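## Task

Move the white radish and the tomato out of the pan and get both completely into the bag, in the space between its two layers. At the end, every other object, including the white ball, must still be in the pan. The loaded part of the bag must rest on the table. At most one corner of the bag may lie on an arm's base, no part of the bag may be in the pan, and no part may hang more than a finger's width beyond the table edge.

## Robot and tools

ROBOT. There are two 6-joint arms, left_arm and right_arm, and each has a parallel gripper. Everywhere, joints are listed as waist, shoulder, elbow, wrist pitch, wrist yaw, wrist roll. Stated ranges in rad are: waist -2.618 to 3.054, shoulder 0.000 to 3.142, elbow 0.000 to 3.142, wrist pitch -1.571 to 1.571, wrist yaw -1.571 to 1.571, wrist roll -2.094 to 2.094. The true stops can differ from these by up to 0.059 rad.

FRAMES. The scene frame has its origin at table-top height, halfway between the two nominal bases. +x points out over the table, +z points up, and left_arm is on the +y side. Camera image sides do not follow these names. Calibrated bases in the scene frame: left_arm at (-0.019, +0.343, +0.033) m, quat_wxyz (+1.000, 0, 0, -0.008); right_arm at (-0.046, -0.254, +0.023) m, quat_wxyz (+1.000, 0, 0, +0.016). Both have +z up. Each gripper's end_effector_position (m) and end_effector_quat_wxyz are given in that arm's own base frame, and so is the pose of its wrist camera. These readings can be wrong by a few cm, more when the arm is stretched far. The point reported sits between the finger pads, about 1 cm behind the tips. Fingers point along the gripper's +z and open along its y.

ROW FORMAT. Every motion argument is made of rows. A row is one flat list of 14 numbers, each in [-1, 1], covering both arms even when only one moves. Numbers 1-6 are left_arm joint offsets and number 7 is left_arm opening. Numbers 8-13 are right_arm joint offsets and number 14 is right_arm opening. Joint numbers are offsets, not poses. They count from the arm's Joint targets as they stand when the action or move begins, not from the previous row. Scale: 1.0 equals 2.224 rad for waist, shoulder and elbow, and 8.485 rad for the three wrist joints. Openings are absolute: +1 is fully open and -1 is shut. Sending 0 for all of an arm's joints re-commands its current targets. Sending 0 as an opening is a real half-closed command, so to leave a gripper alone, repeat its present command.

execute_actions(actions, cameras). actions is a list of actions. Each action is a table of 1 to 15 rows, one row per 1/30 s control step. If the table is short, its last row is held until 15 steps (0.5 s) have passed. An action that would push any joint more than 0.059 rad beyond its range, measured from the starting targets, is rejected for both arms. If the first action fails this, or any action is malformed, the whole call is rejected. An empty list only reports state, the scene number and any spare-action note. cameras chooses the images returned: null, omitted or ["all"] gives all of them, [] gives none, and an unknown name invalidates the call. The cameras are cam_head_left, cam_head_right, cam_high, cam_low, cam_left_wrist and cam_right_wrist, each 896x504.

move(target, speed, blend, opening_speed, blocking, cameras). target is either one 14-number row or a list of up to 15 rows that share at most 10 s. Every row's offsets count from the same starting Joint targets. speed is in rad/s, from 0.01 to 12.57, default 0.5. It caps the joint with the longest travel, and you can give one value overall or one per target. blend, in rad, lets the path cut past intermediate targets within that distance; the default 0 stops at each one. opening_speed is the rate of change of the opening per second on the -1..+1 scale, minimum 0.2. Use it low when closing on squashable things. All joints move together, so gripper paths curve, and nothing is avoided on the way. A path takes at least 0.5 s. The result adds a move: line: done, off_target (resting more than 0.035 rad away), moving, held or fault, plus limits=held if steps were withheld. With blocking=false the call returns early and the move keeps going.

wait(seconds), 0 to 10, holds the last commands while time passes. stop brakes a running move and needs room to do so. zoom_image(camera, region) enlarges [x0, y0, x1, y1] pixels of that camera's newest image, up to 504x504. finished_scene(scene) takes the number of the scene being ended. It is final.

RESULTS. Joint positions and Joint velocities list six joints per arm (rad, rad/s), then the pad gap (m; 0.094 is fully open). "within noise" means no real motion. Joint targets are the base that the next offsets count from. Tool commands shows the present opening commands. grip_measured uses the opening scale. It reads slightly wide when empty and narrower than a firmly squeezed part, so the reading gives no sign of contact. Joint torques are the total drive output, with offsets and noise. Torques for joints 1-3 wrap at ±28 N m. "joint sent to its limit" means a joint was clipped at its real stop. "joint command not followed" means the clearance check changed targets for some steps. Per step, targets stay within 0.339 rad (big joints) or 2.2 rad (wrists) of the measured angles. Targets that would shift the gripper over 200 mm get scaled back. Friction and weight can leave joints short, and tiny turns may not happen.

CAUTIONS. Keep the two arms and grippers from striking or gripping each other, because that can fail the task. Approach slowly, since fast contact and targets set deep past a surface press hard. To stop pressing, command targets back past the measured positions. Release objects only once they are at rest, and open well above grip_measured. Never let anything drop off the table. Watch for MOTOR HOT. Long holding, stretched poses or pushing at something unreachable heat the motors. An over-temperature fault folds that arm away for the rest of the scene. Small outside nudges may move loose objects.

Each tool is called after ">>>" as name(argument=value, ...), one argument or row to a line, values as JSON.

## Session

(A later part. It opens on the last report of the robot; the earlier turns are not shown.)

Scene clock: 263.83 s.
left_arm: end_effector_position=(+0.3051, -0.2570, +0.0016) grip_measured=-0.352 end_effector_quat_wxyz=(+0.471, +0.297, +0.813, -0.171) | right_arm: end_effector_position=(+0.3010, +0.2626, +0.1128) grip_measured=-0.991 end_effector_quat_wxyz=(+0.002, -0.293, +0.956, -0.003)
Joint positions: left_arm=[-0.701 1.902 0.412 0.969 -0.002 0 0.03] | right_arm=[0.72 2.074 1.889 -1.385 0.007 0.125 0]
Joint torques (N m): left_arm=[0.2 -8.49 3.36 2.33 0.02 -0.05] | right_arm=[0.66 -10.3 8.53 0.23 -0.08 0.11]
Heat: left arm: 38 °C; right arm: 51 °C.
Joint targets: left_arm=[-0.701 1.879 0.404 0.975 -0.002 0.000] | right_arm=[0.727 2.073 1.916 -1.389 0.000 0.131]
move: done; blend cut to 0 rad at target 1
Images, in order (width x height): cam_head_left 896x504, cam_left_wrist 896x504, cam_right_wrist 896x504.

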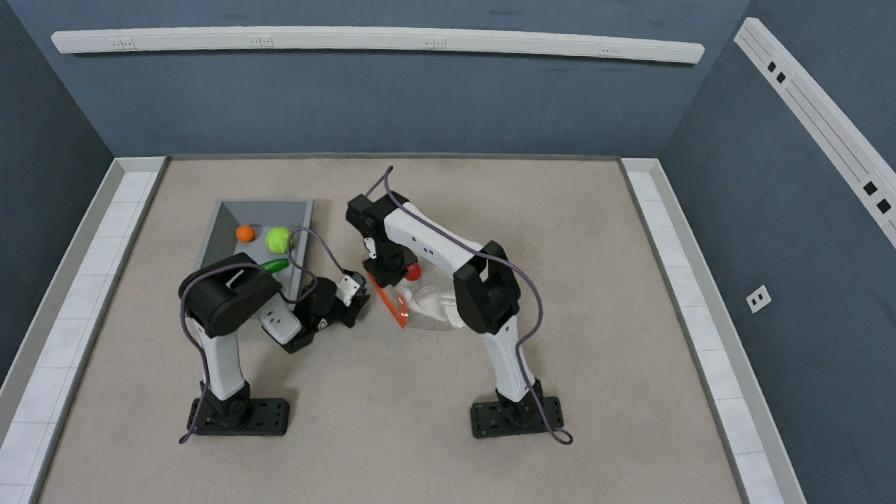

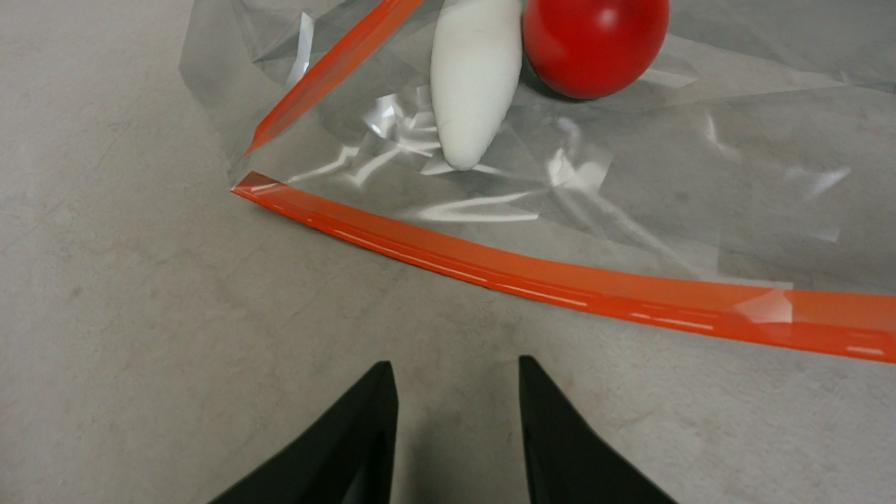

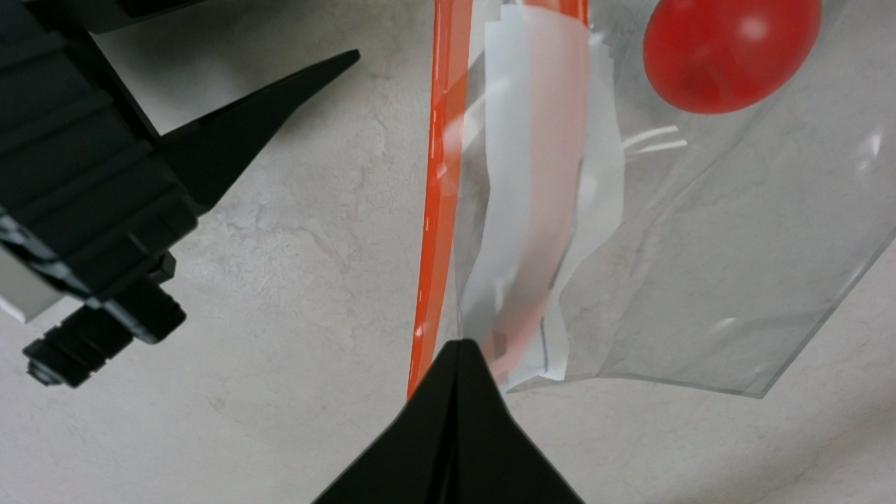

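>>> move(
  target=[
    [0, -0.0605, -0.0897, 0.0076, 0, 0, -0.35, 0, 0, 0, 0, 0, 0, -1],
    [0, -0.1987, -0.0769, -0.045, 0, 0, -0.35, 0, 0, 0, 0, 0, 0, -1],
    [0.1124, -0.232, 0.375, -0.2443, 0, 0, -0.35, 0.0247, 0.0135, -0.1123, 0.0295, 0, 0, -1],
  ],
  speed=[0.6, 0.8, 0.9],
  blend=0.1,
  cameras=["cam_left_wrist", "cam_right_wrist", "cam_head_left", "cam_high"],
)

Scene clock: 270.17 s.
left_arm: end_effector_position=(+0.2951, -0.1771, +0.0918) grip_measured=-0.352 end_effector_quat_wxyz=(+0.257, +0.257, +0.929, -0.070) | right_arm: end_effector_position=(+0.2932, +0.2722, +0.0847) grip_measured=-0.991 end_effector_quat_wxyz=(+0.003, -0.308, +0.951, -0.002)
Joint positions: left_arm=[-0.542 1.403 0.878 -0.507 -0.002 0 0.03] | right_arm=[0.751 2.074 1.778 -1.271 0.007 0.125 0]
Joint torques (N m): left_arm=[0.65 -6.45 9.59 1.4 0.01 -0.04] | right_arm=[-0.01 -10.19 6.22 0.28 -0.01 0.05]
Heat: left arm: 38 °C; right arm: 51 °C.
Joint targets: left_arm=[-0.536 1.388 0.896 -0.522 -0.002 0.000] | right_arm=[0.751 2.074 1.780 -1.272 0.007 0.125]
move: held (right_arm; a check stopped the path), off_target (left_arm; braked when a check withheld steps of right_arm); path passed 2 of 3 targets; blend cut to 0.0998 rad at target 1; limits=held; left_arm: the wrist pitch is farthest, 0.591 rad from its target; right_arm: the wrist pitch is farthest, 0.132 rad from its target
joint command not followed: on one or more control steps a check withheld the commanded joint targets of the right arm, and it was not sent them on those steps.
cause: the commanded joint targets, or the way to them, would bring a part of the robot too close to another arm (this arm's wrist (the part past the wrist pitch) and the left arm's wrist camera, along the way the arms are being sent, or toward where that arm still pushes).
Images, in order (width x height): cam_head_left 896x504, cam_high 896x504, cam_left_wrist 896x504, cam_right_wrist 896x504.

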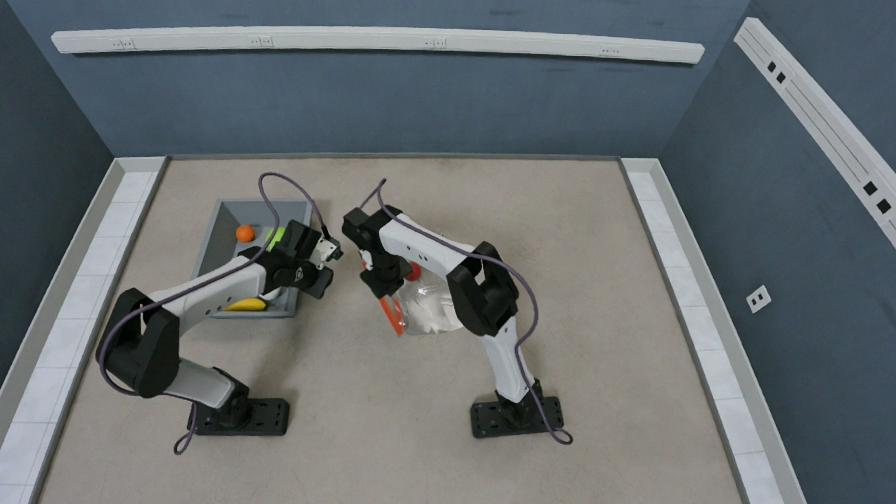

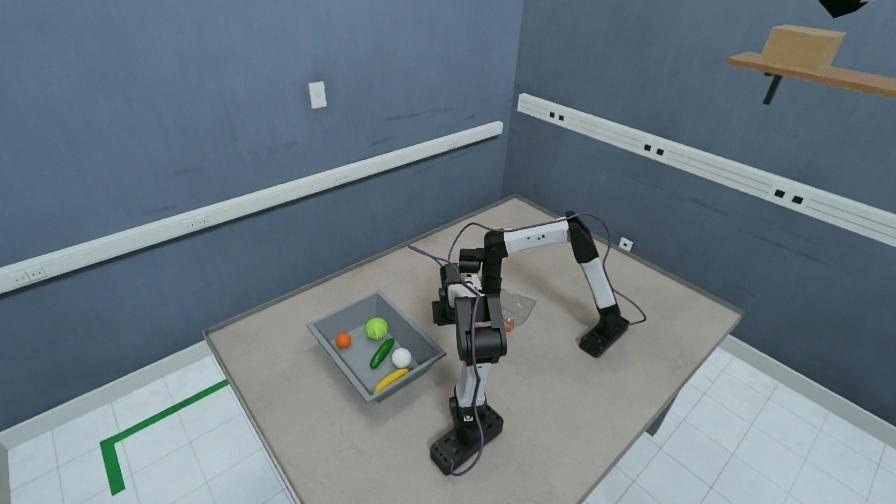

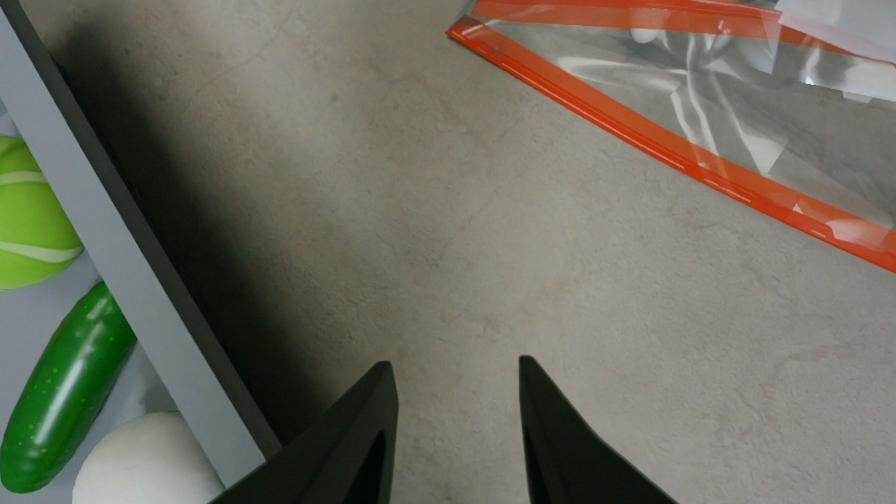

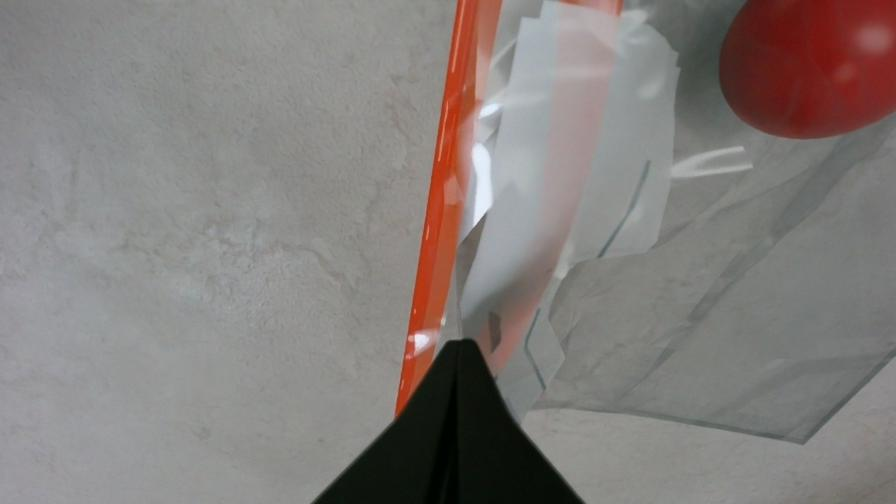

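>>> move(
  target=[
    [0.196, -0.0112, 0.1538, -0.0678, 0, 0, -0.35, 0, 0, 0, 0, 0, 0, -1],
    [0.196, -0.0112, 0.1538, -0.0678, 0, 0, -0.35, 0.0139, 0.013, -0.0531, 0.0157, 0, 0, -1],
  ],
  speed=[0.8, 0.3],
  cameras=["cam_left_wrist", "cam_right_wrist", "cam_head_left", "cam_head_right", "cam_high", "cam_low"],
)

>>> zoom_image(
  camera="cam_head_right",
  region=[320, 180, 520, 340],
)

>>> zoom_image(
  camera="cam_low",
  region=[380, 190, 600, 330],
)

Scene clock: 272.83 s.
left_arm: end_effector_position=(+0.2984, -0.0308, +0.1609) grip_measured=-0.352 end_effector_quat_wxyz=(+0.164, +0.051, +0.985, -0.008) | right_arm: end_effector_position=(+0.2839, +0.2779, +0.0492) grip_measured=-0.991 end_effector_quat_wxyz=(-0.002, -0.321, +0.947, -0.005)
Joint positions: left_arm=[-0.104 1.376 1.219 -1.084 -0.002 0 0.03] | right_arm=[0.778 2.092 1.663 -1.15 0.007 0.125 0]
Joint torques (N m): left_arm=[0.53 -5.91 9.47 1.01 0 -0.04] | right_arm=[0.42 -9.22 5.79 0.37 -0.01 0.05]
Heat: left arm: 37 °C; right arm: 51 °C.
Joint targets: left_arm=[-0.100 1.363 1.238 -1.098 -0.002 0.000] | right_arm=[0.782 2.103 1.662 -1.139 0.007 0.125]
move: done

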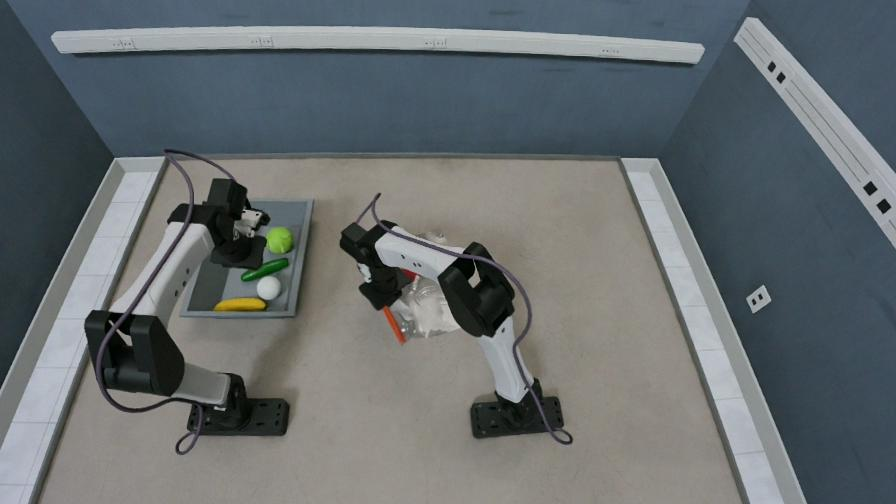

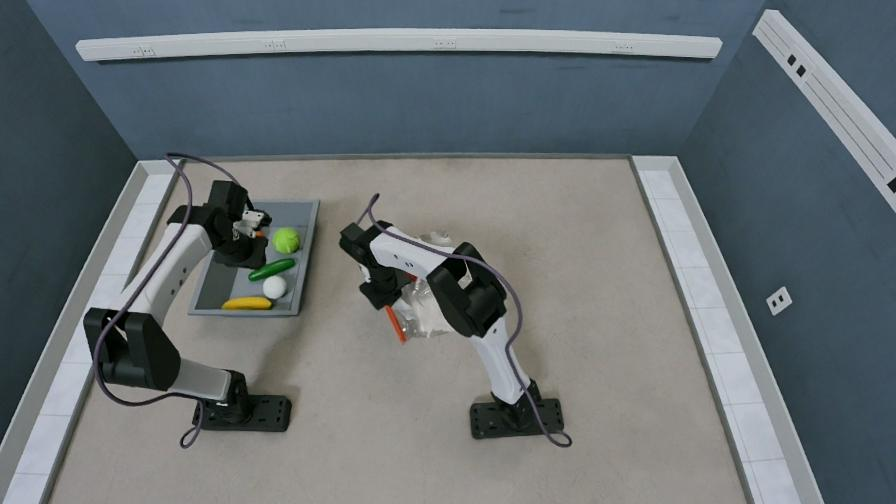

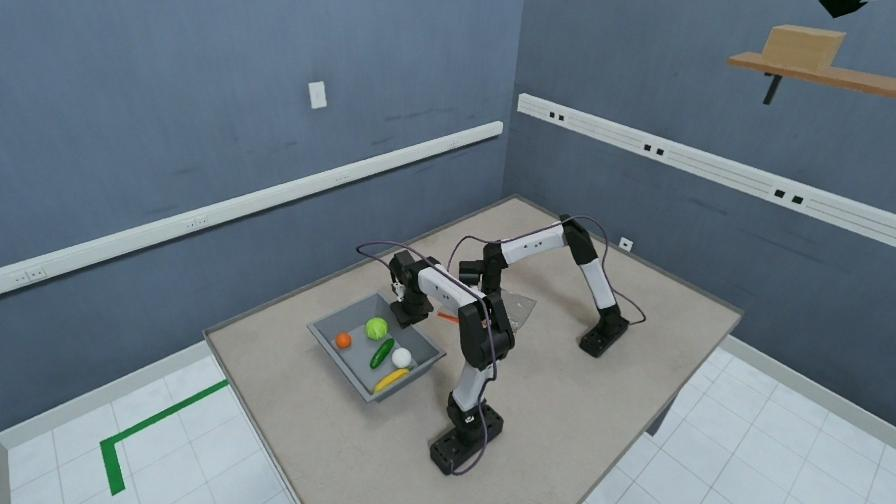

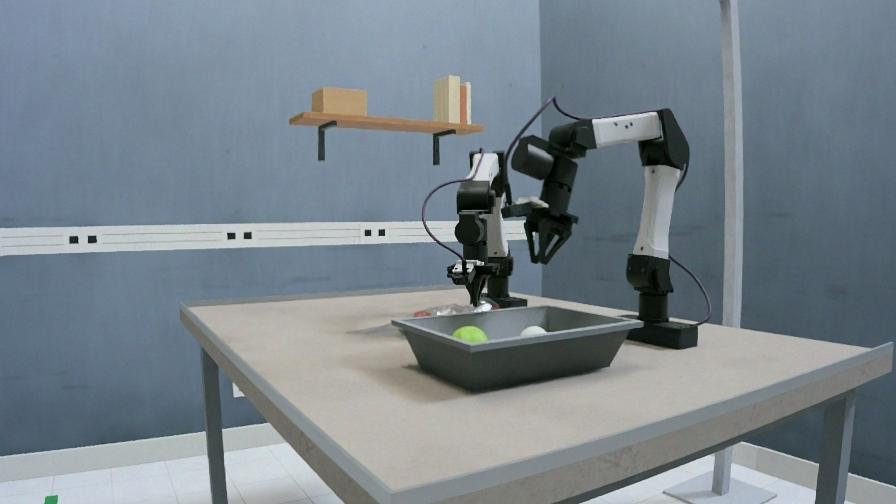

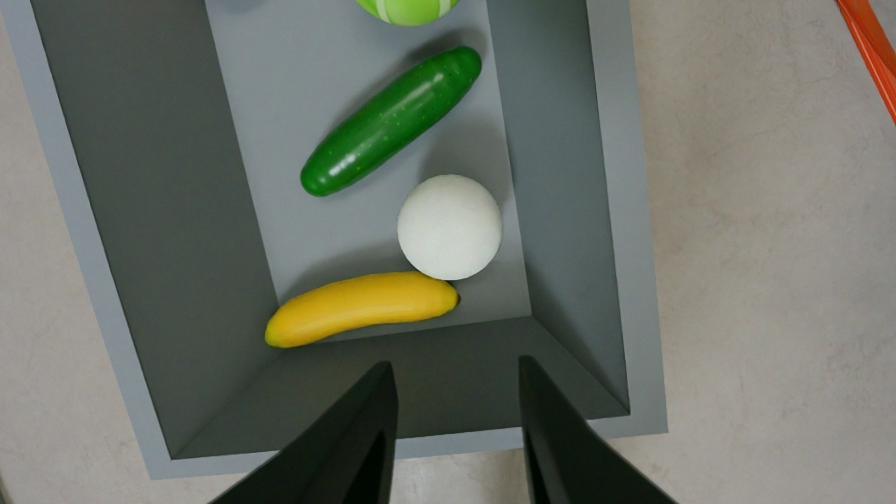

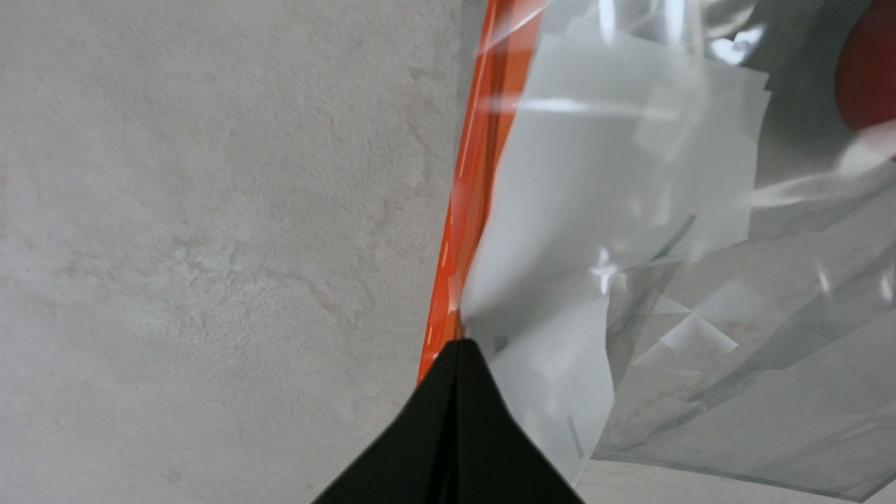

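Scaled by 2.520 from the camera's 896x504 image, which has a finer 1280x720 frame.

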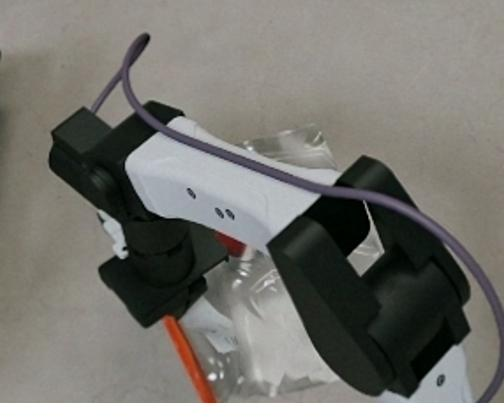

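Scaled by 2.291 from the camera's 896x504 image, which has a finer 1280x720 frame.

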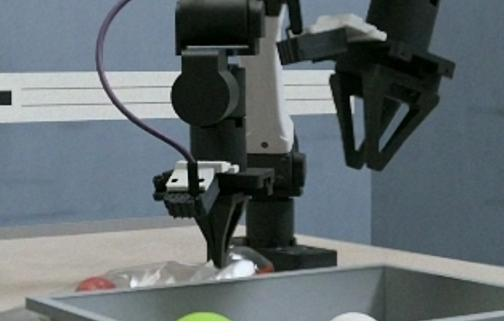

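>>> move(
  target=[
    [0, 0, 0, 0, 0, 0, -0.35, 0, 0.0216, -0.0499, 0.0197, 0, 0, -1],
    [0, 0, 0, 0, 0, 0, -0.35, 0, 0.0216, -0.0499, 0.0197, 0, 0, -0.6],
  ],
  speed=0.25,
  opening_speed=0.6,
  cameras=["cam_right_wrist", "cam_head_right", "cam_low"],
)

>>> zoom_image(
  camera="cam_low",
  region=[380, 190, 600, 330],
)

Scene clock: 275.53 s.
left_arm: end_effector_position=(+0.2983, -0.0308, +0.1609) grip_measured=-0.352 end_effector_quat_wxyz=(+0.164, +0.051, +0.985, -0.008) | right_arm: end_effector_position=(+0.2860, +0.2799, +0.0051) grip_measured=-0.601 end_effector_quat_wxyz=(+0.003, -0.321, +0.947, -0.002)
Joint positions: left_arm=[-0.104 1.376 1.219 -1.084 -0.002 0 0.03] | right_arm=[0.778 2.138 1.553 -0.982 0.007 0.125 0.019]
Joint torques (N m): left_arm=[0.53 -5.91 9.5 1.03 0.01 -0.04] | right_arm=[0.43 -9.18 5.46 0.4 -0.02 0.05]
Heat: left arm: 37 °C; right arm: 50 °C.
Joint targets: left_arm=[-0.100 1.363 1.238 -1.097 -0.002 0.000] | right_arm=[0.782 2.151 1.551 -0.971 0.007 0.125]
move: done
Images, in order (width x height): cam_head_right 896x504, cam_low 896x504, cam_right_wrist 896x504.

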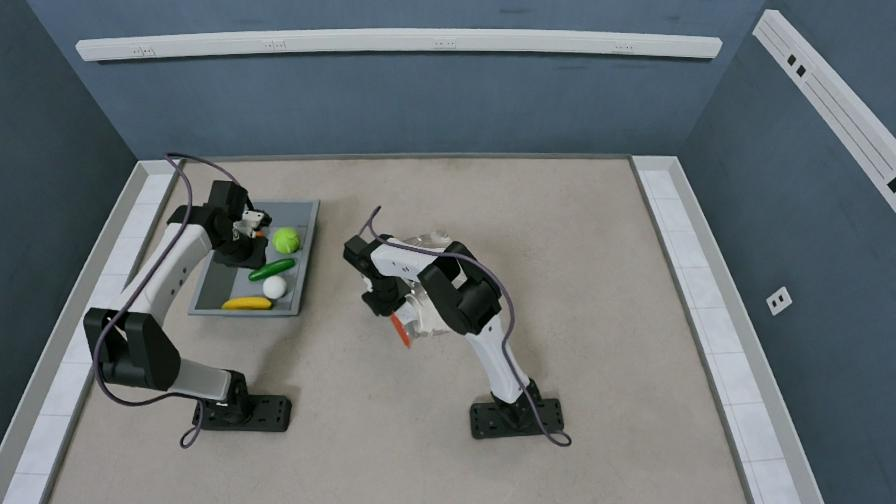

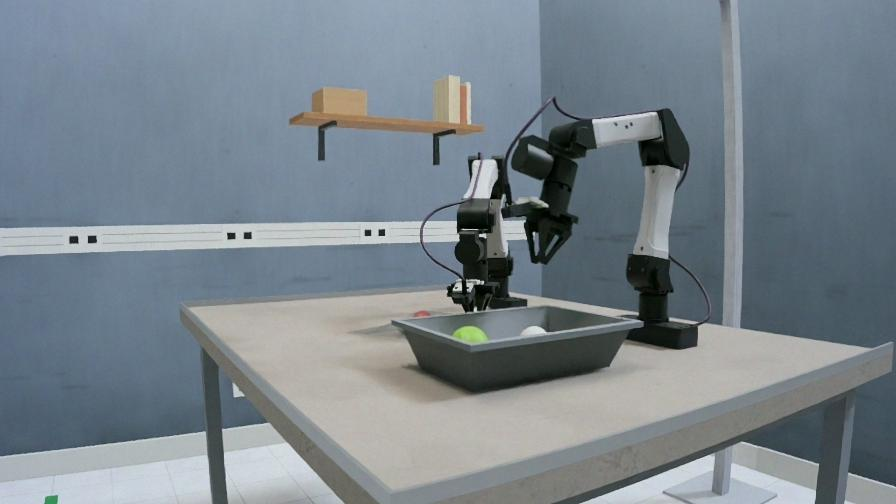

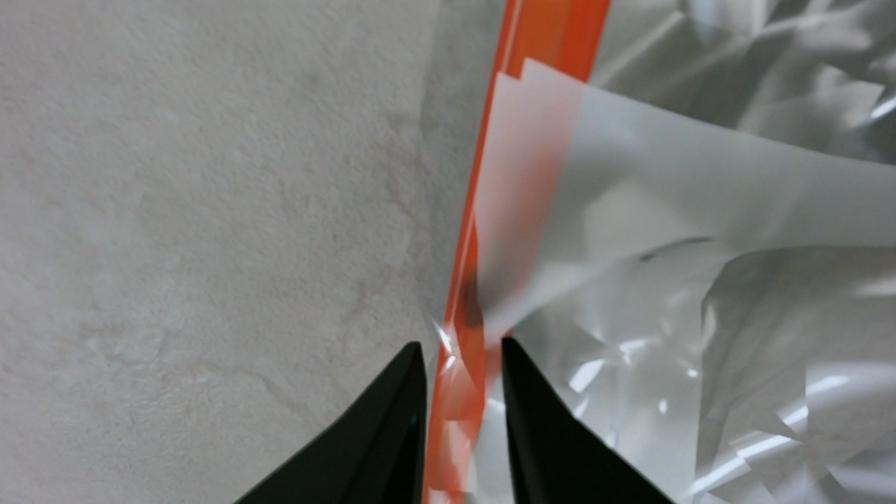

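Scaled by 2.291 from the camera's 896x504 image, which has a finer 1280x720 frame.

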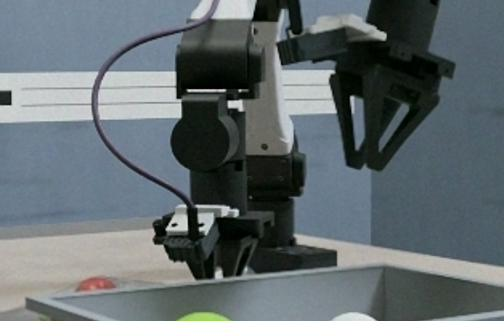

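>>> move(
  target=[
    [0, 0, 0, 0, 0, 0, -0.35, 0, -0.0531, 0.1659, -0.0529, 0, 0, -0.6],
    [0, 0, 0, 0, 0, 0, -0.35, -0.352, -0.2927, 0.1569, -0.0623, 0, 0, -0.6],
  ],
  speed=[0.4, 0.9],
  blend=0.05,
)

>>> zoom_image(
  camera="cam_head_left",
  region=[340, 220, 480, 350],
)

>>> zoom_image(
  camera="cam_head_right",
  region=[340, 220, 480, 350],
)

>>> zoom_image(
  camera="cam_low",
  region=[340, 250, 560, 360],
)

>>> zoom_image(
  camera="cam_high",
  region=[400, 260, 580, 360],
)

Scene clock: 278.70 s.
left_arm: end_effector_position=(+0.2983, -0.0308, +0.1609) grip_measured=-0.352 end_effector_quat_wxyz=(+0.164, +0.051, +0.985, -0.008) | right_arm: end_effector_position=(+0.3160, -0.0005, +0.3023) grip_measured=-0.601 end_effector_quat_wxyz=(+0.223, +0.060, +0.973, +0.011)
Joint positions: left_arm=[-0.104 1.376 1.219 -1.084 -0.002 0 0.03] | right_arm=[0.002 1.509 1.889 -1.5 0.007 0.125 0.019]
Joint torques (N m): left_arm=[0.53 -5.97 9.47 1.02 0 -0.03] | right_arm=[-0.31 -5.83 6.82 1.04 -0.03 0.04]
Heat: left arm: 36 °C; right arm: 50 °C.
Joint targets: left_arm=[-0.100 1.363 1.238 -1.097 -0.002 0.000] | right_arm=[-0.001 1.500 1.900 -1.500 0.007 0.125]
move: done

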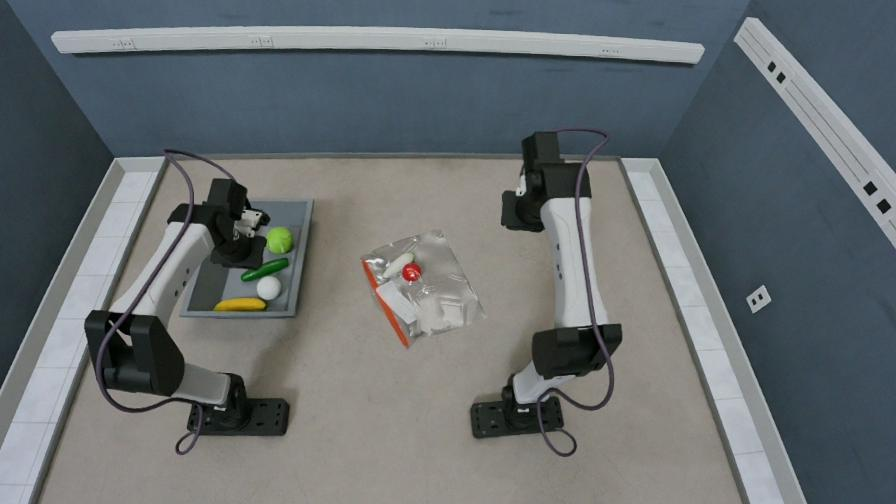

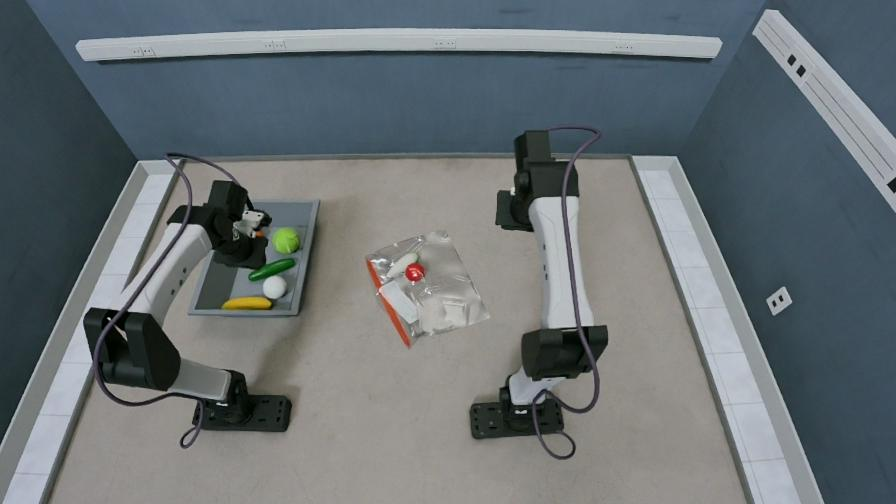

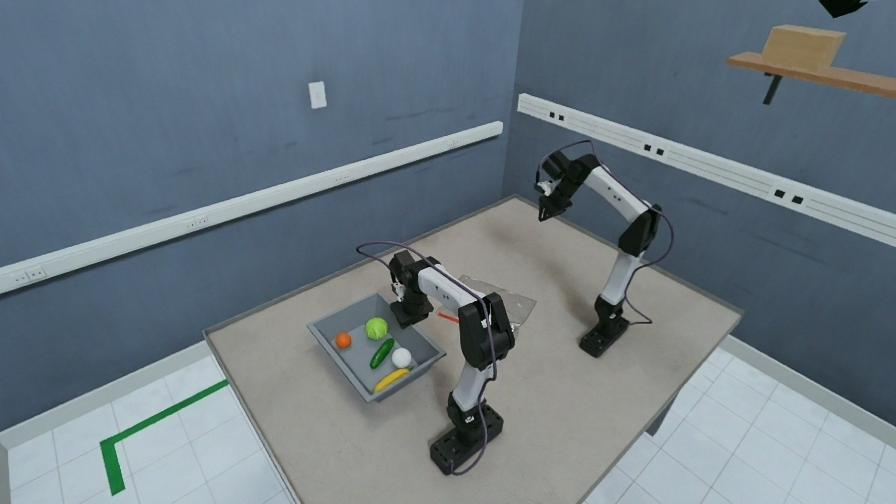

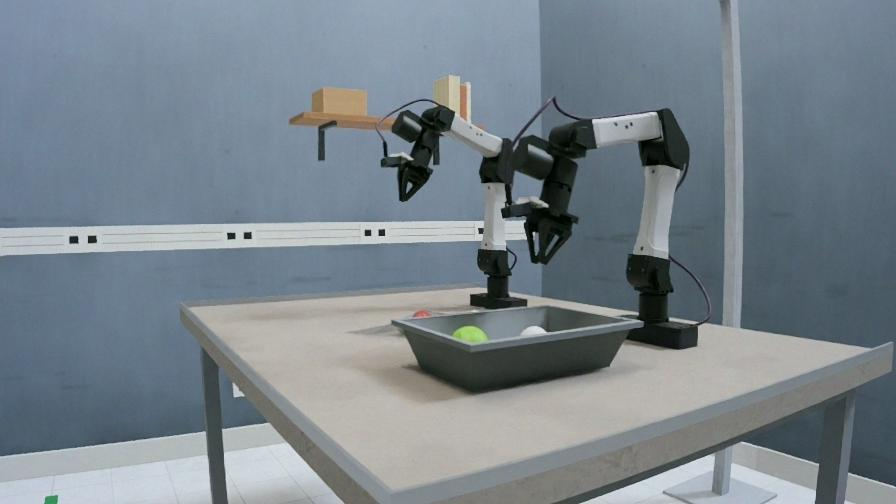

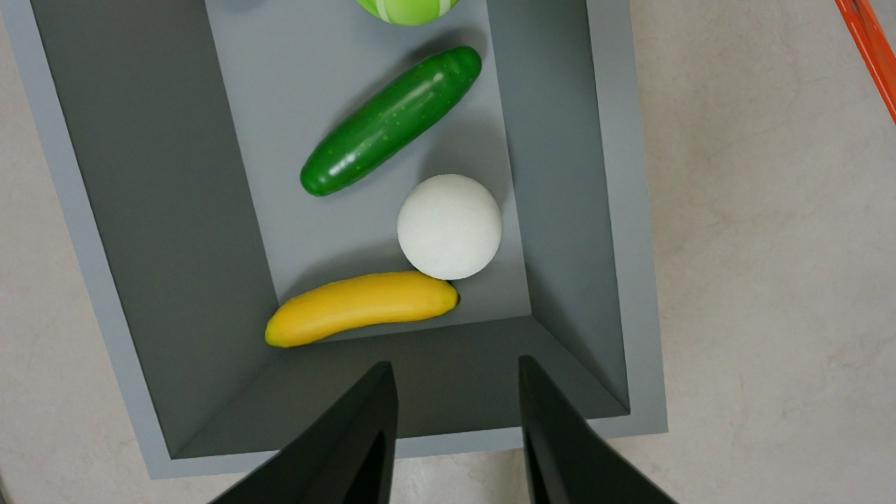

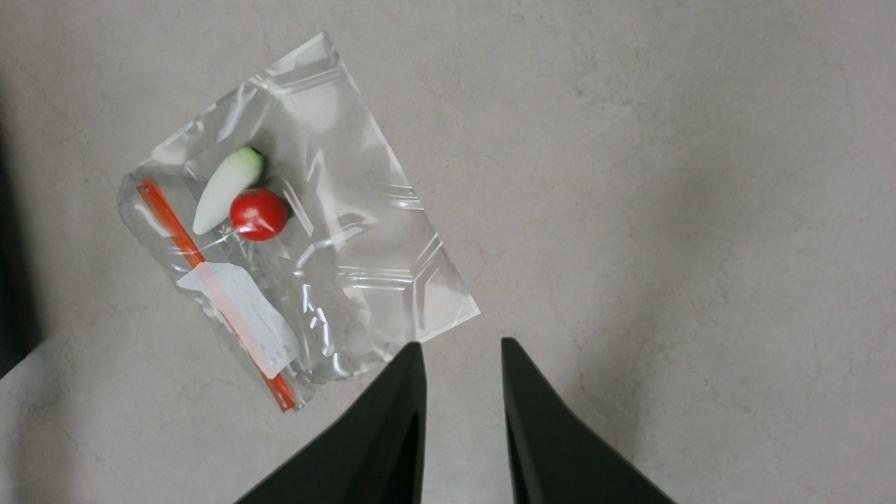

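Scaled by 3.600 from the camera's 896x504 image, which has a finer 1280x720 frame.

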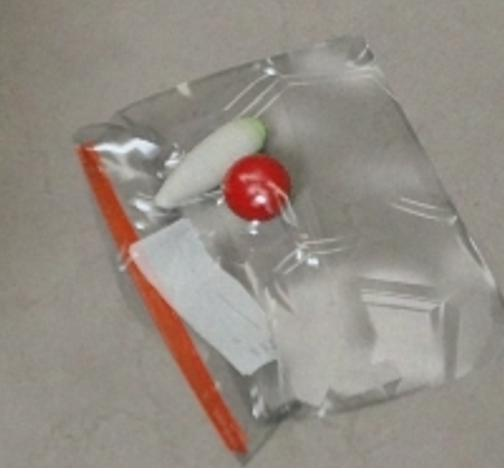

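Scaled by 3.600 from the camera's 896x504 image, which has a finer 1280x720 frame.

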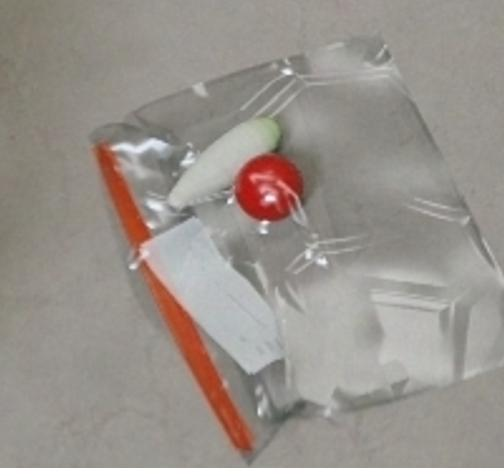

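Scaled by 2.291 from the camera's 896x504 image, which has a finer 1280x720 frame.

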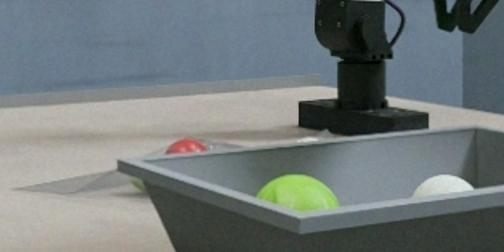

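Scaled by 2.800 from the camera's 896x504 image, which has a finer 1280x720 frame.

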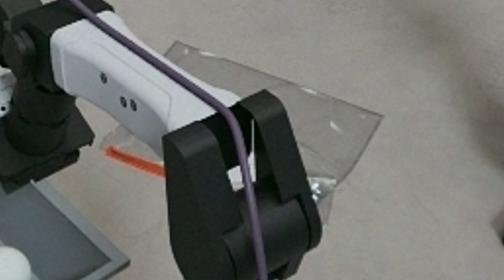

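>>> zoom_image(
  camera="cam_right_wrist",
  region=[90, 20, 400, 430],
)

>>> zoom_image(
  camera="cam_right_wrist",
  region=[100, 120, 320, 300],
)

Scaled by 1.229 from the camera's 896x504 image, which has a finer 1280x720 frame.

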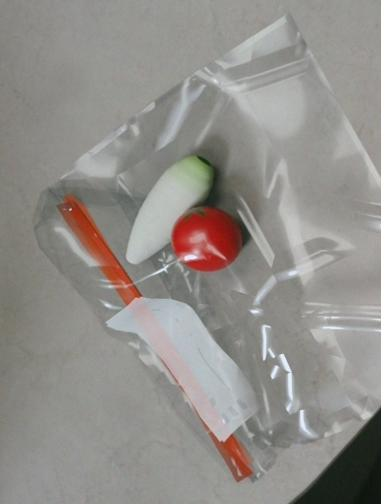

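Scaled by 2.291 from the camera's 896x504 image, which has a finer 1280x720 frame.

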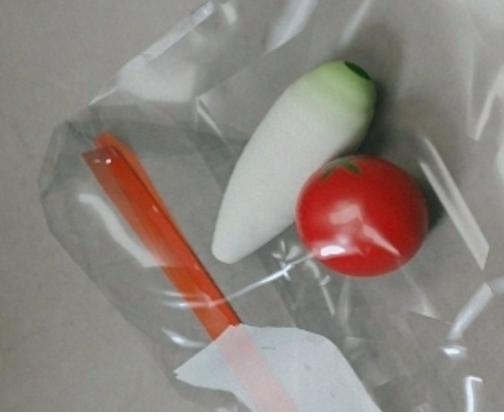

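>>> move(
  target=[-0.2698, 0.1653, 0.1183, 0.0031, 0, 0, -0.35, 0, 0, 0, 0, 0, 0, -0.6],
  speed=1.0,
  cameras=["cam_left_wrist", "cam_right_wrist"],
)

>>> zoom_image(
  camera="cam_left_wrist",
  region=[250, 0, 750, 400],
)

Scene clock: 281.43 s.
left_arm: end_effector_position=(+0.2855, -0.2420, +0.1375) grip_measured=-0.352 end_effector_quat_wxyz=(+0.122, +0.342, +0.931, -0.044) | right_arm: end_effector_position=(+0.3159, -0.0005, +0.3022) grip_measured=-0.601 end_effector_quat_wxyz=(+0.223, +0.060, +0.973, +0.011)
Joint positions: left_arm=[-0.704 1.718 1.48 -1.072 -0.001 0 0.03] | right_arm=[0.002 1.509 1.889 -1.5 0.007 0.125 0.019]
Joint torques (N m): left_arm=[0.5 -6.9 9.65 1.01 0 -0.04] | right_arm=[-0.31 -5.79 6.72 1.07 -0.02 0.04]
Heat: left arm: 36 °C; right arm: 49 °C.
Joint targets: left_arm=[-0.700 1.731 1.502 -1.071 -0.002 0.000] | right_arm=[-0.001 1.500 1.900 -1.500 0.007 0.125]
move: done
Images, in order (width x height): cam_left_wrist 896x504, cam_right_wrist 896x504.

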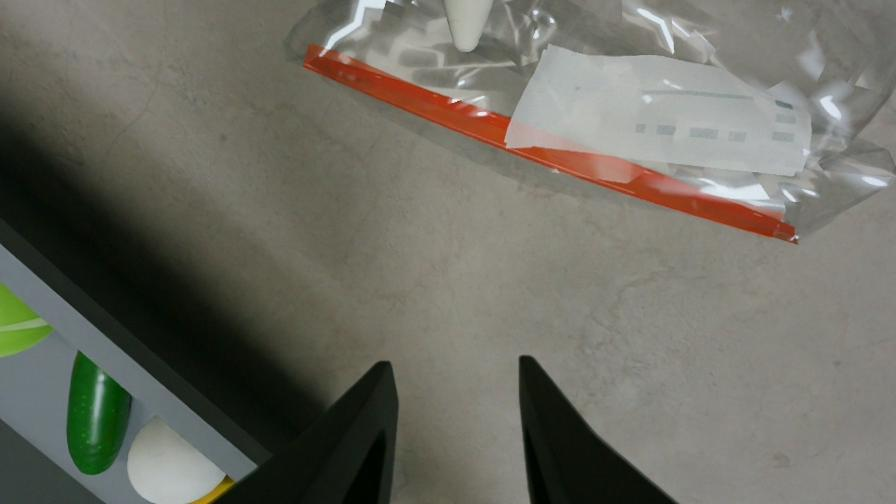

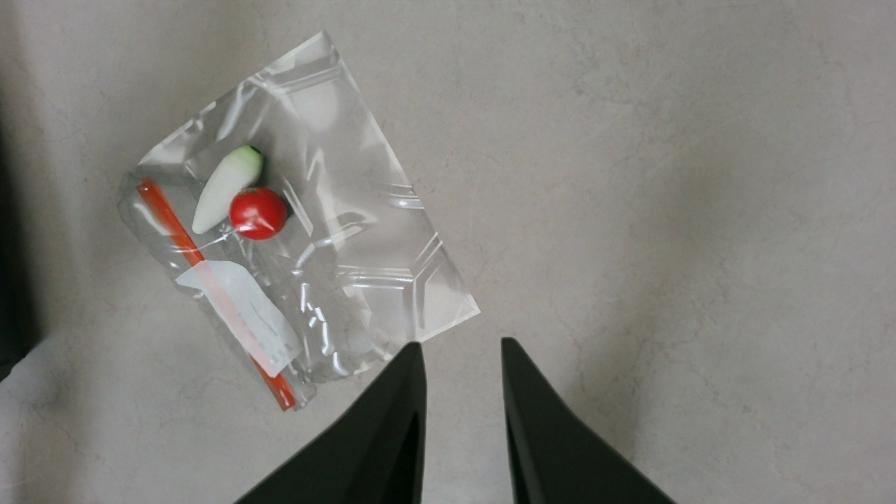

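Scaled by 1.008 from the camera's 896x504 image, which has a finer 1280x720 frame.

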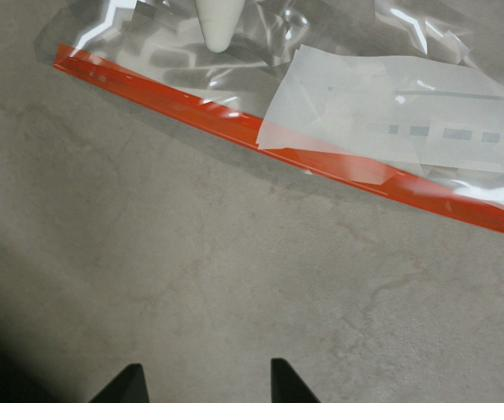

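>>> zoom_image(
  camera="cam_left_wrist",
  region=[280, 0, 560, 200],
)

>>> zoom_image(
  camera="cam_left_wrist",
  region=[520, 40, 896, 260],
)

>>> zoom_image(
  camera="cam_right_wrist",
  region=[100, 160, 320, 420],
)

Scaled by 1.800 from the camera's 896x504 image, which has a finer 1280x720 frame.

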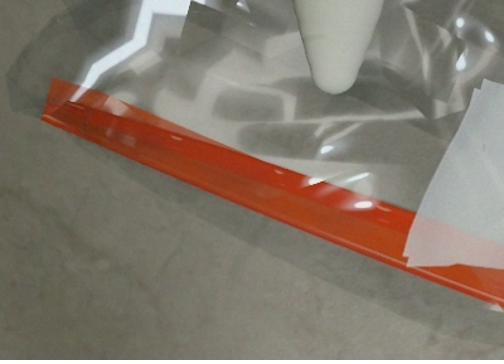

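Scaled by 1.340 from the camera's 896x504 image, which has a finer 1280x720 frame.

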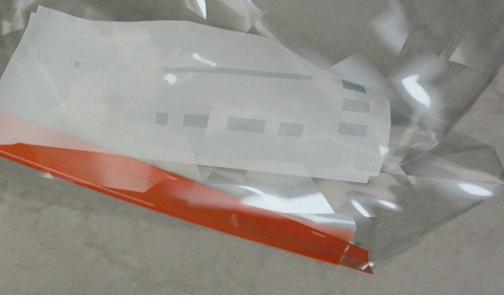

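Scaled by 1.938 from the camera's 896x504 image, which has a finer 1280x720 frame.

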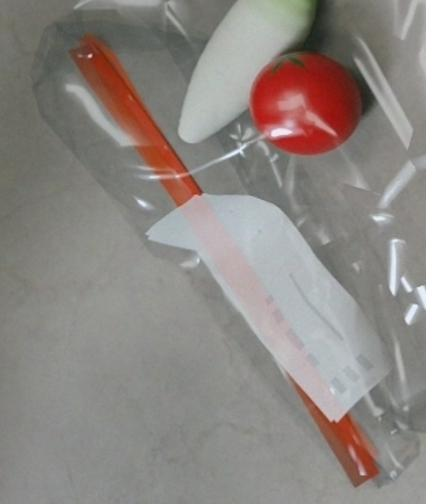

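>>> finished_scene(
  scene=1,
)

The scene is finished: the task was done.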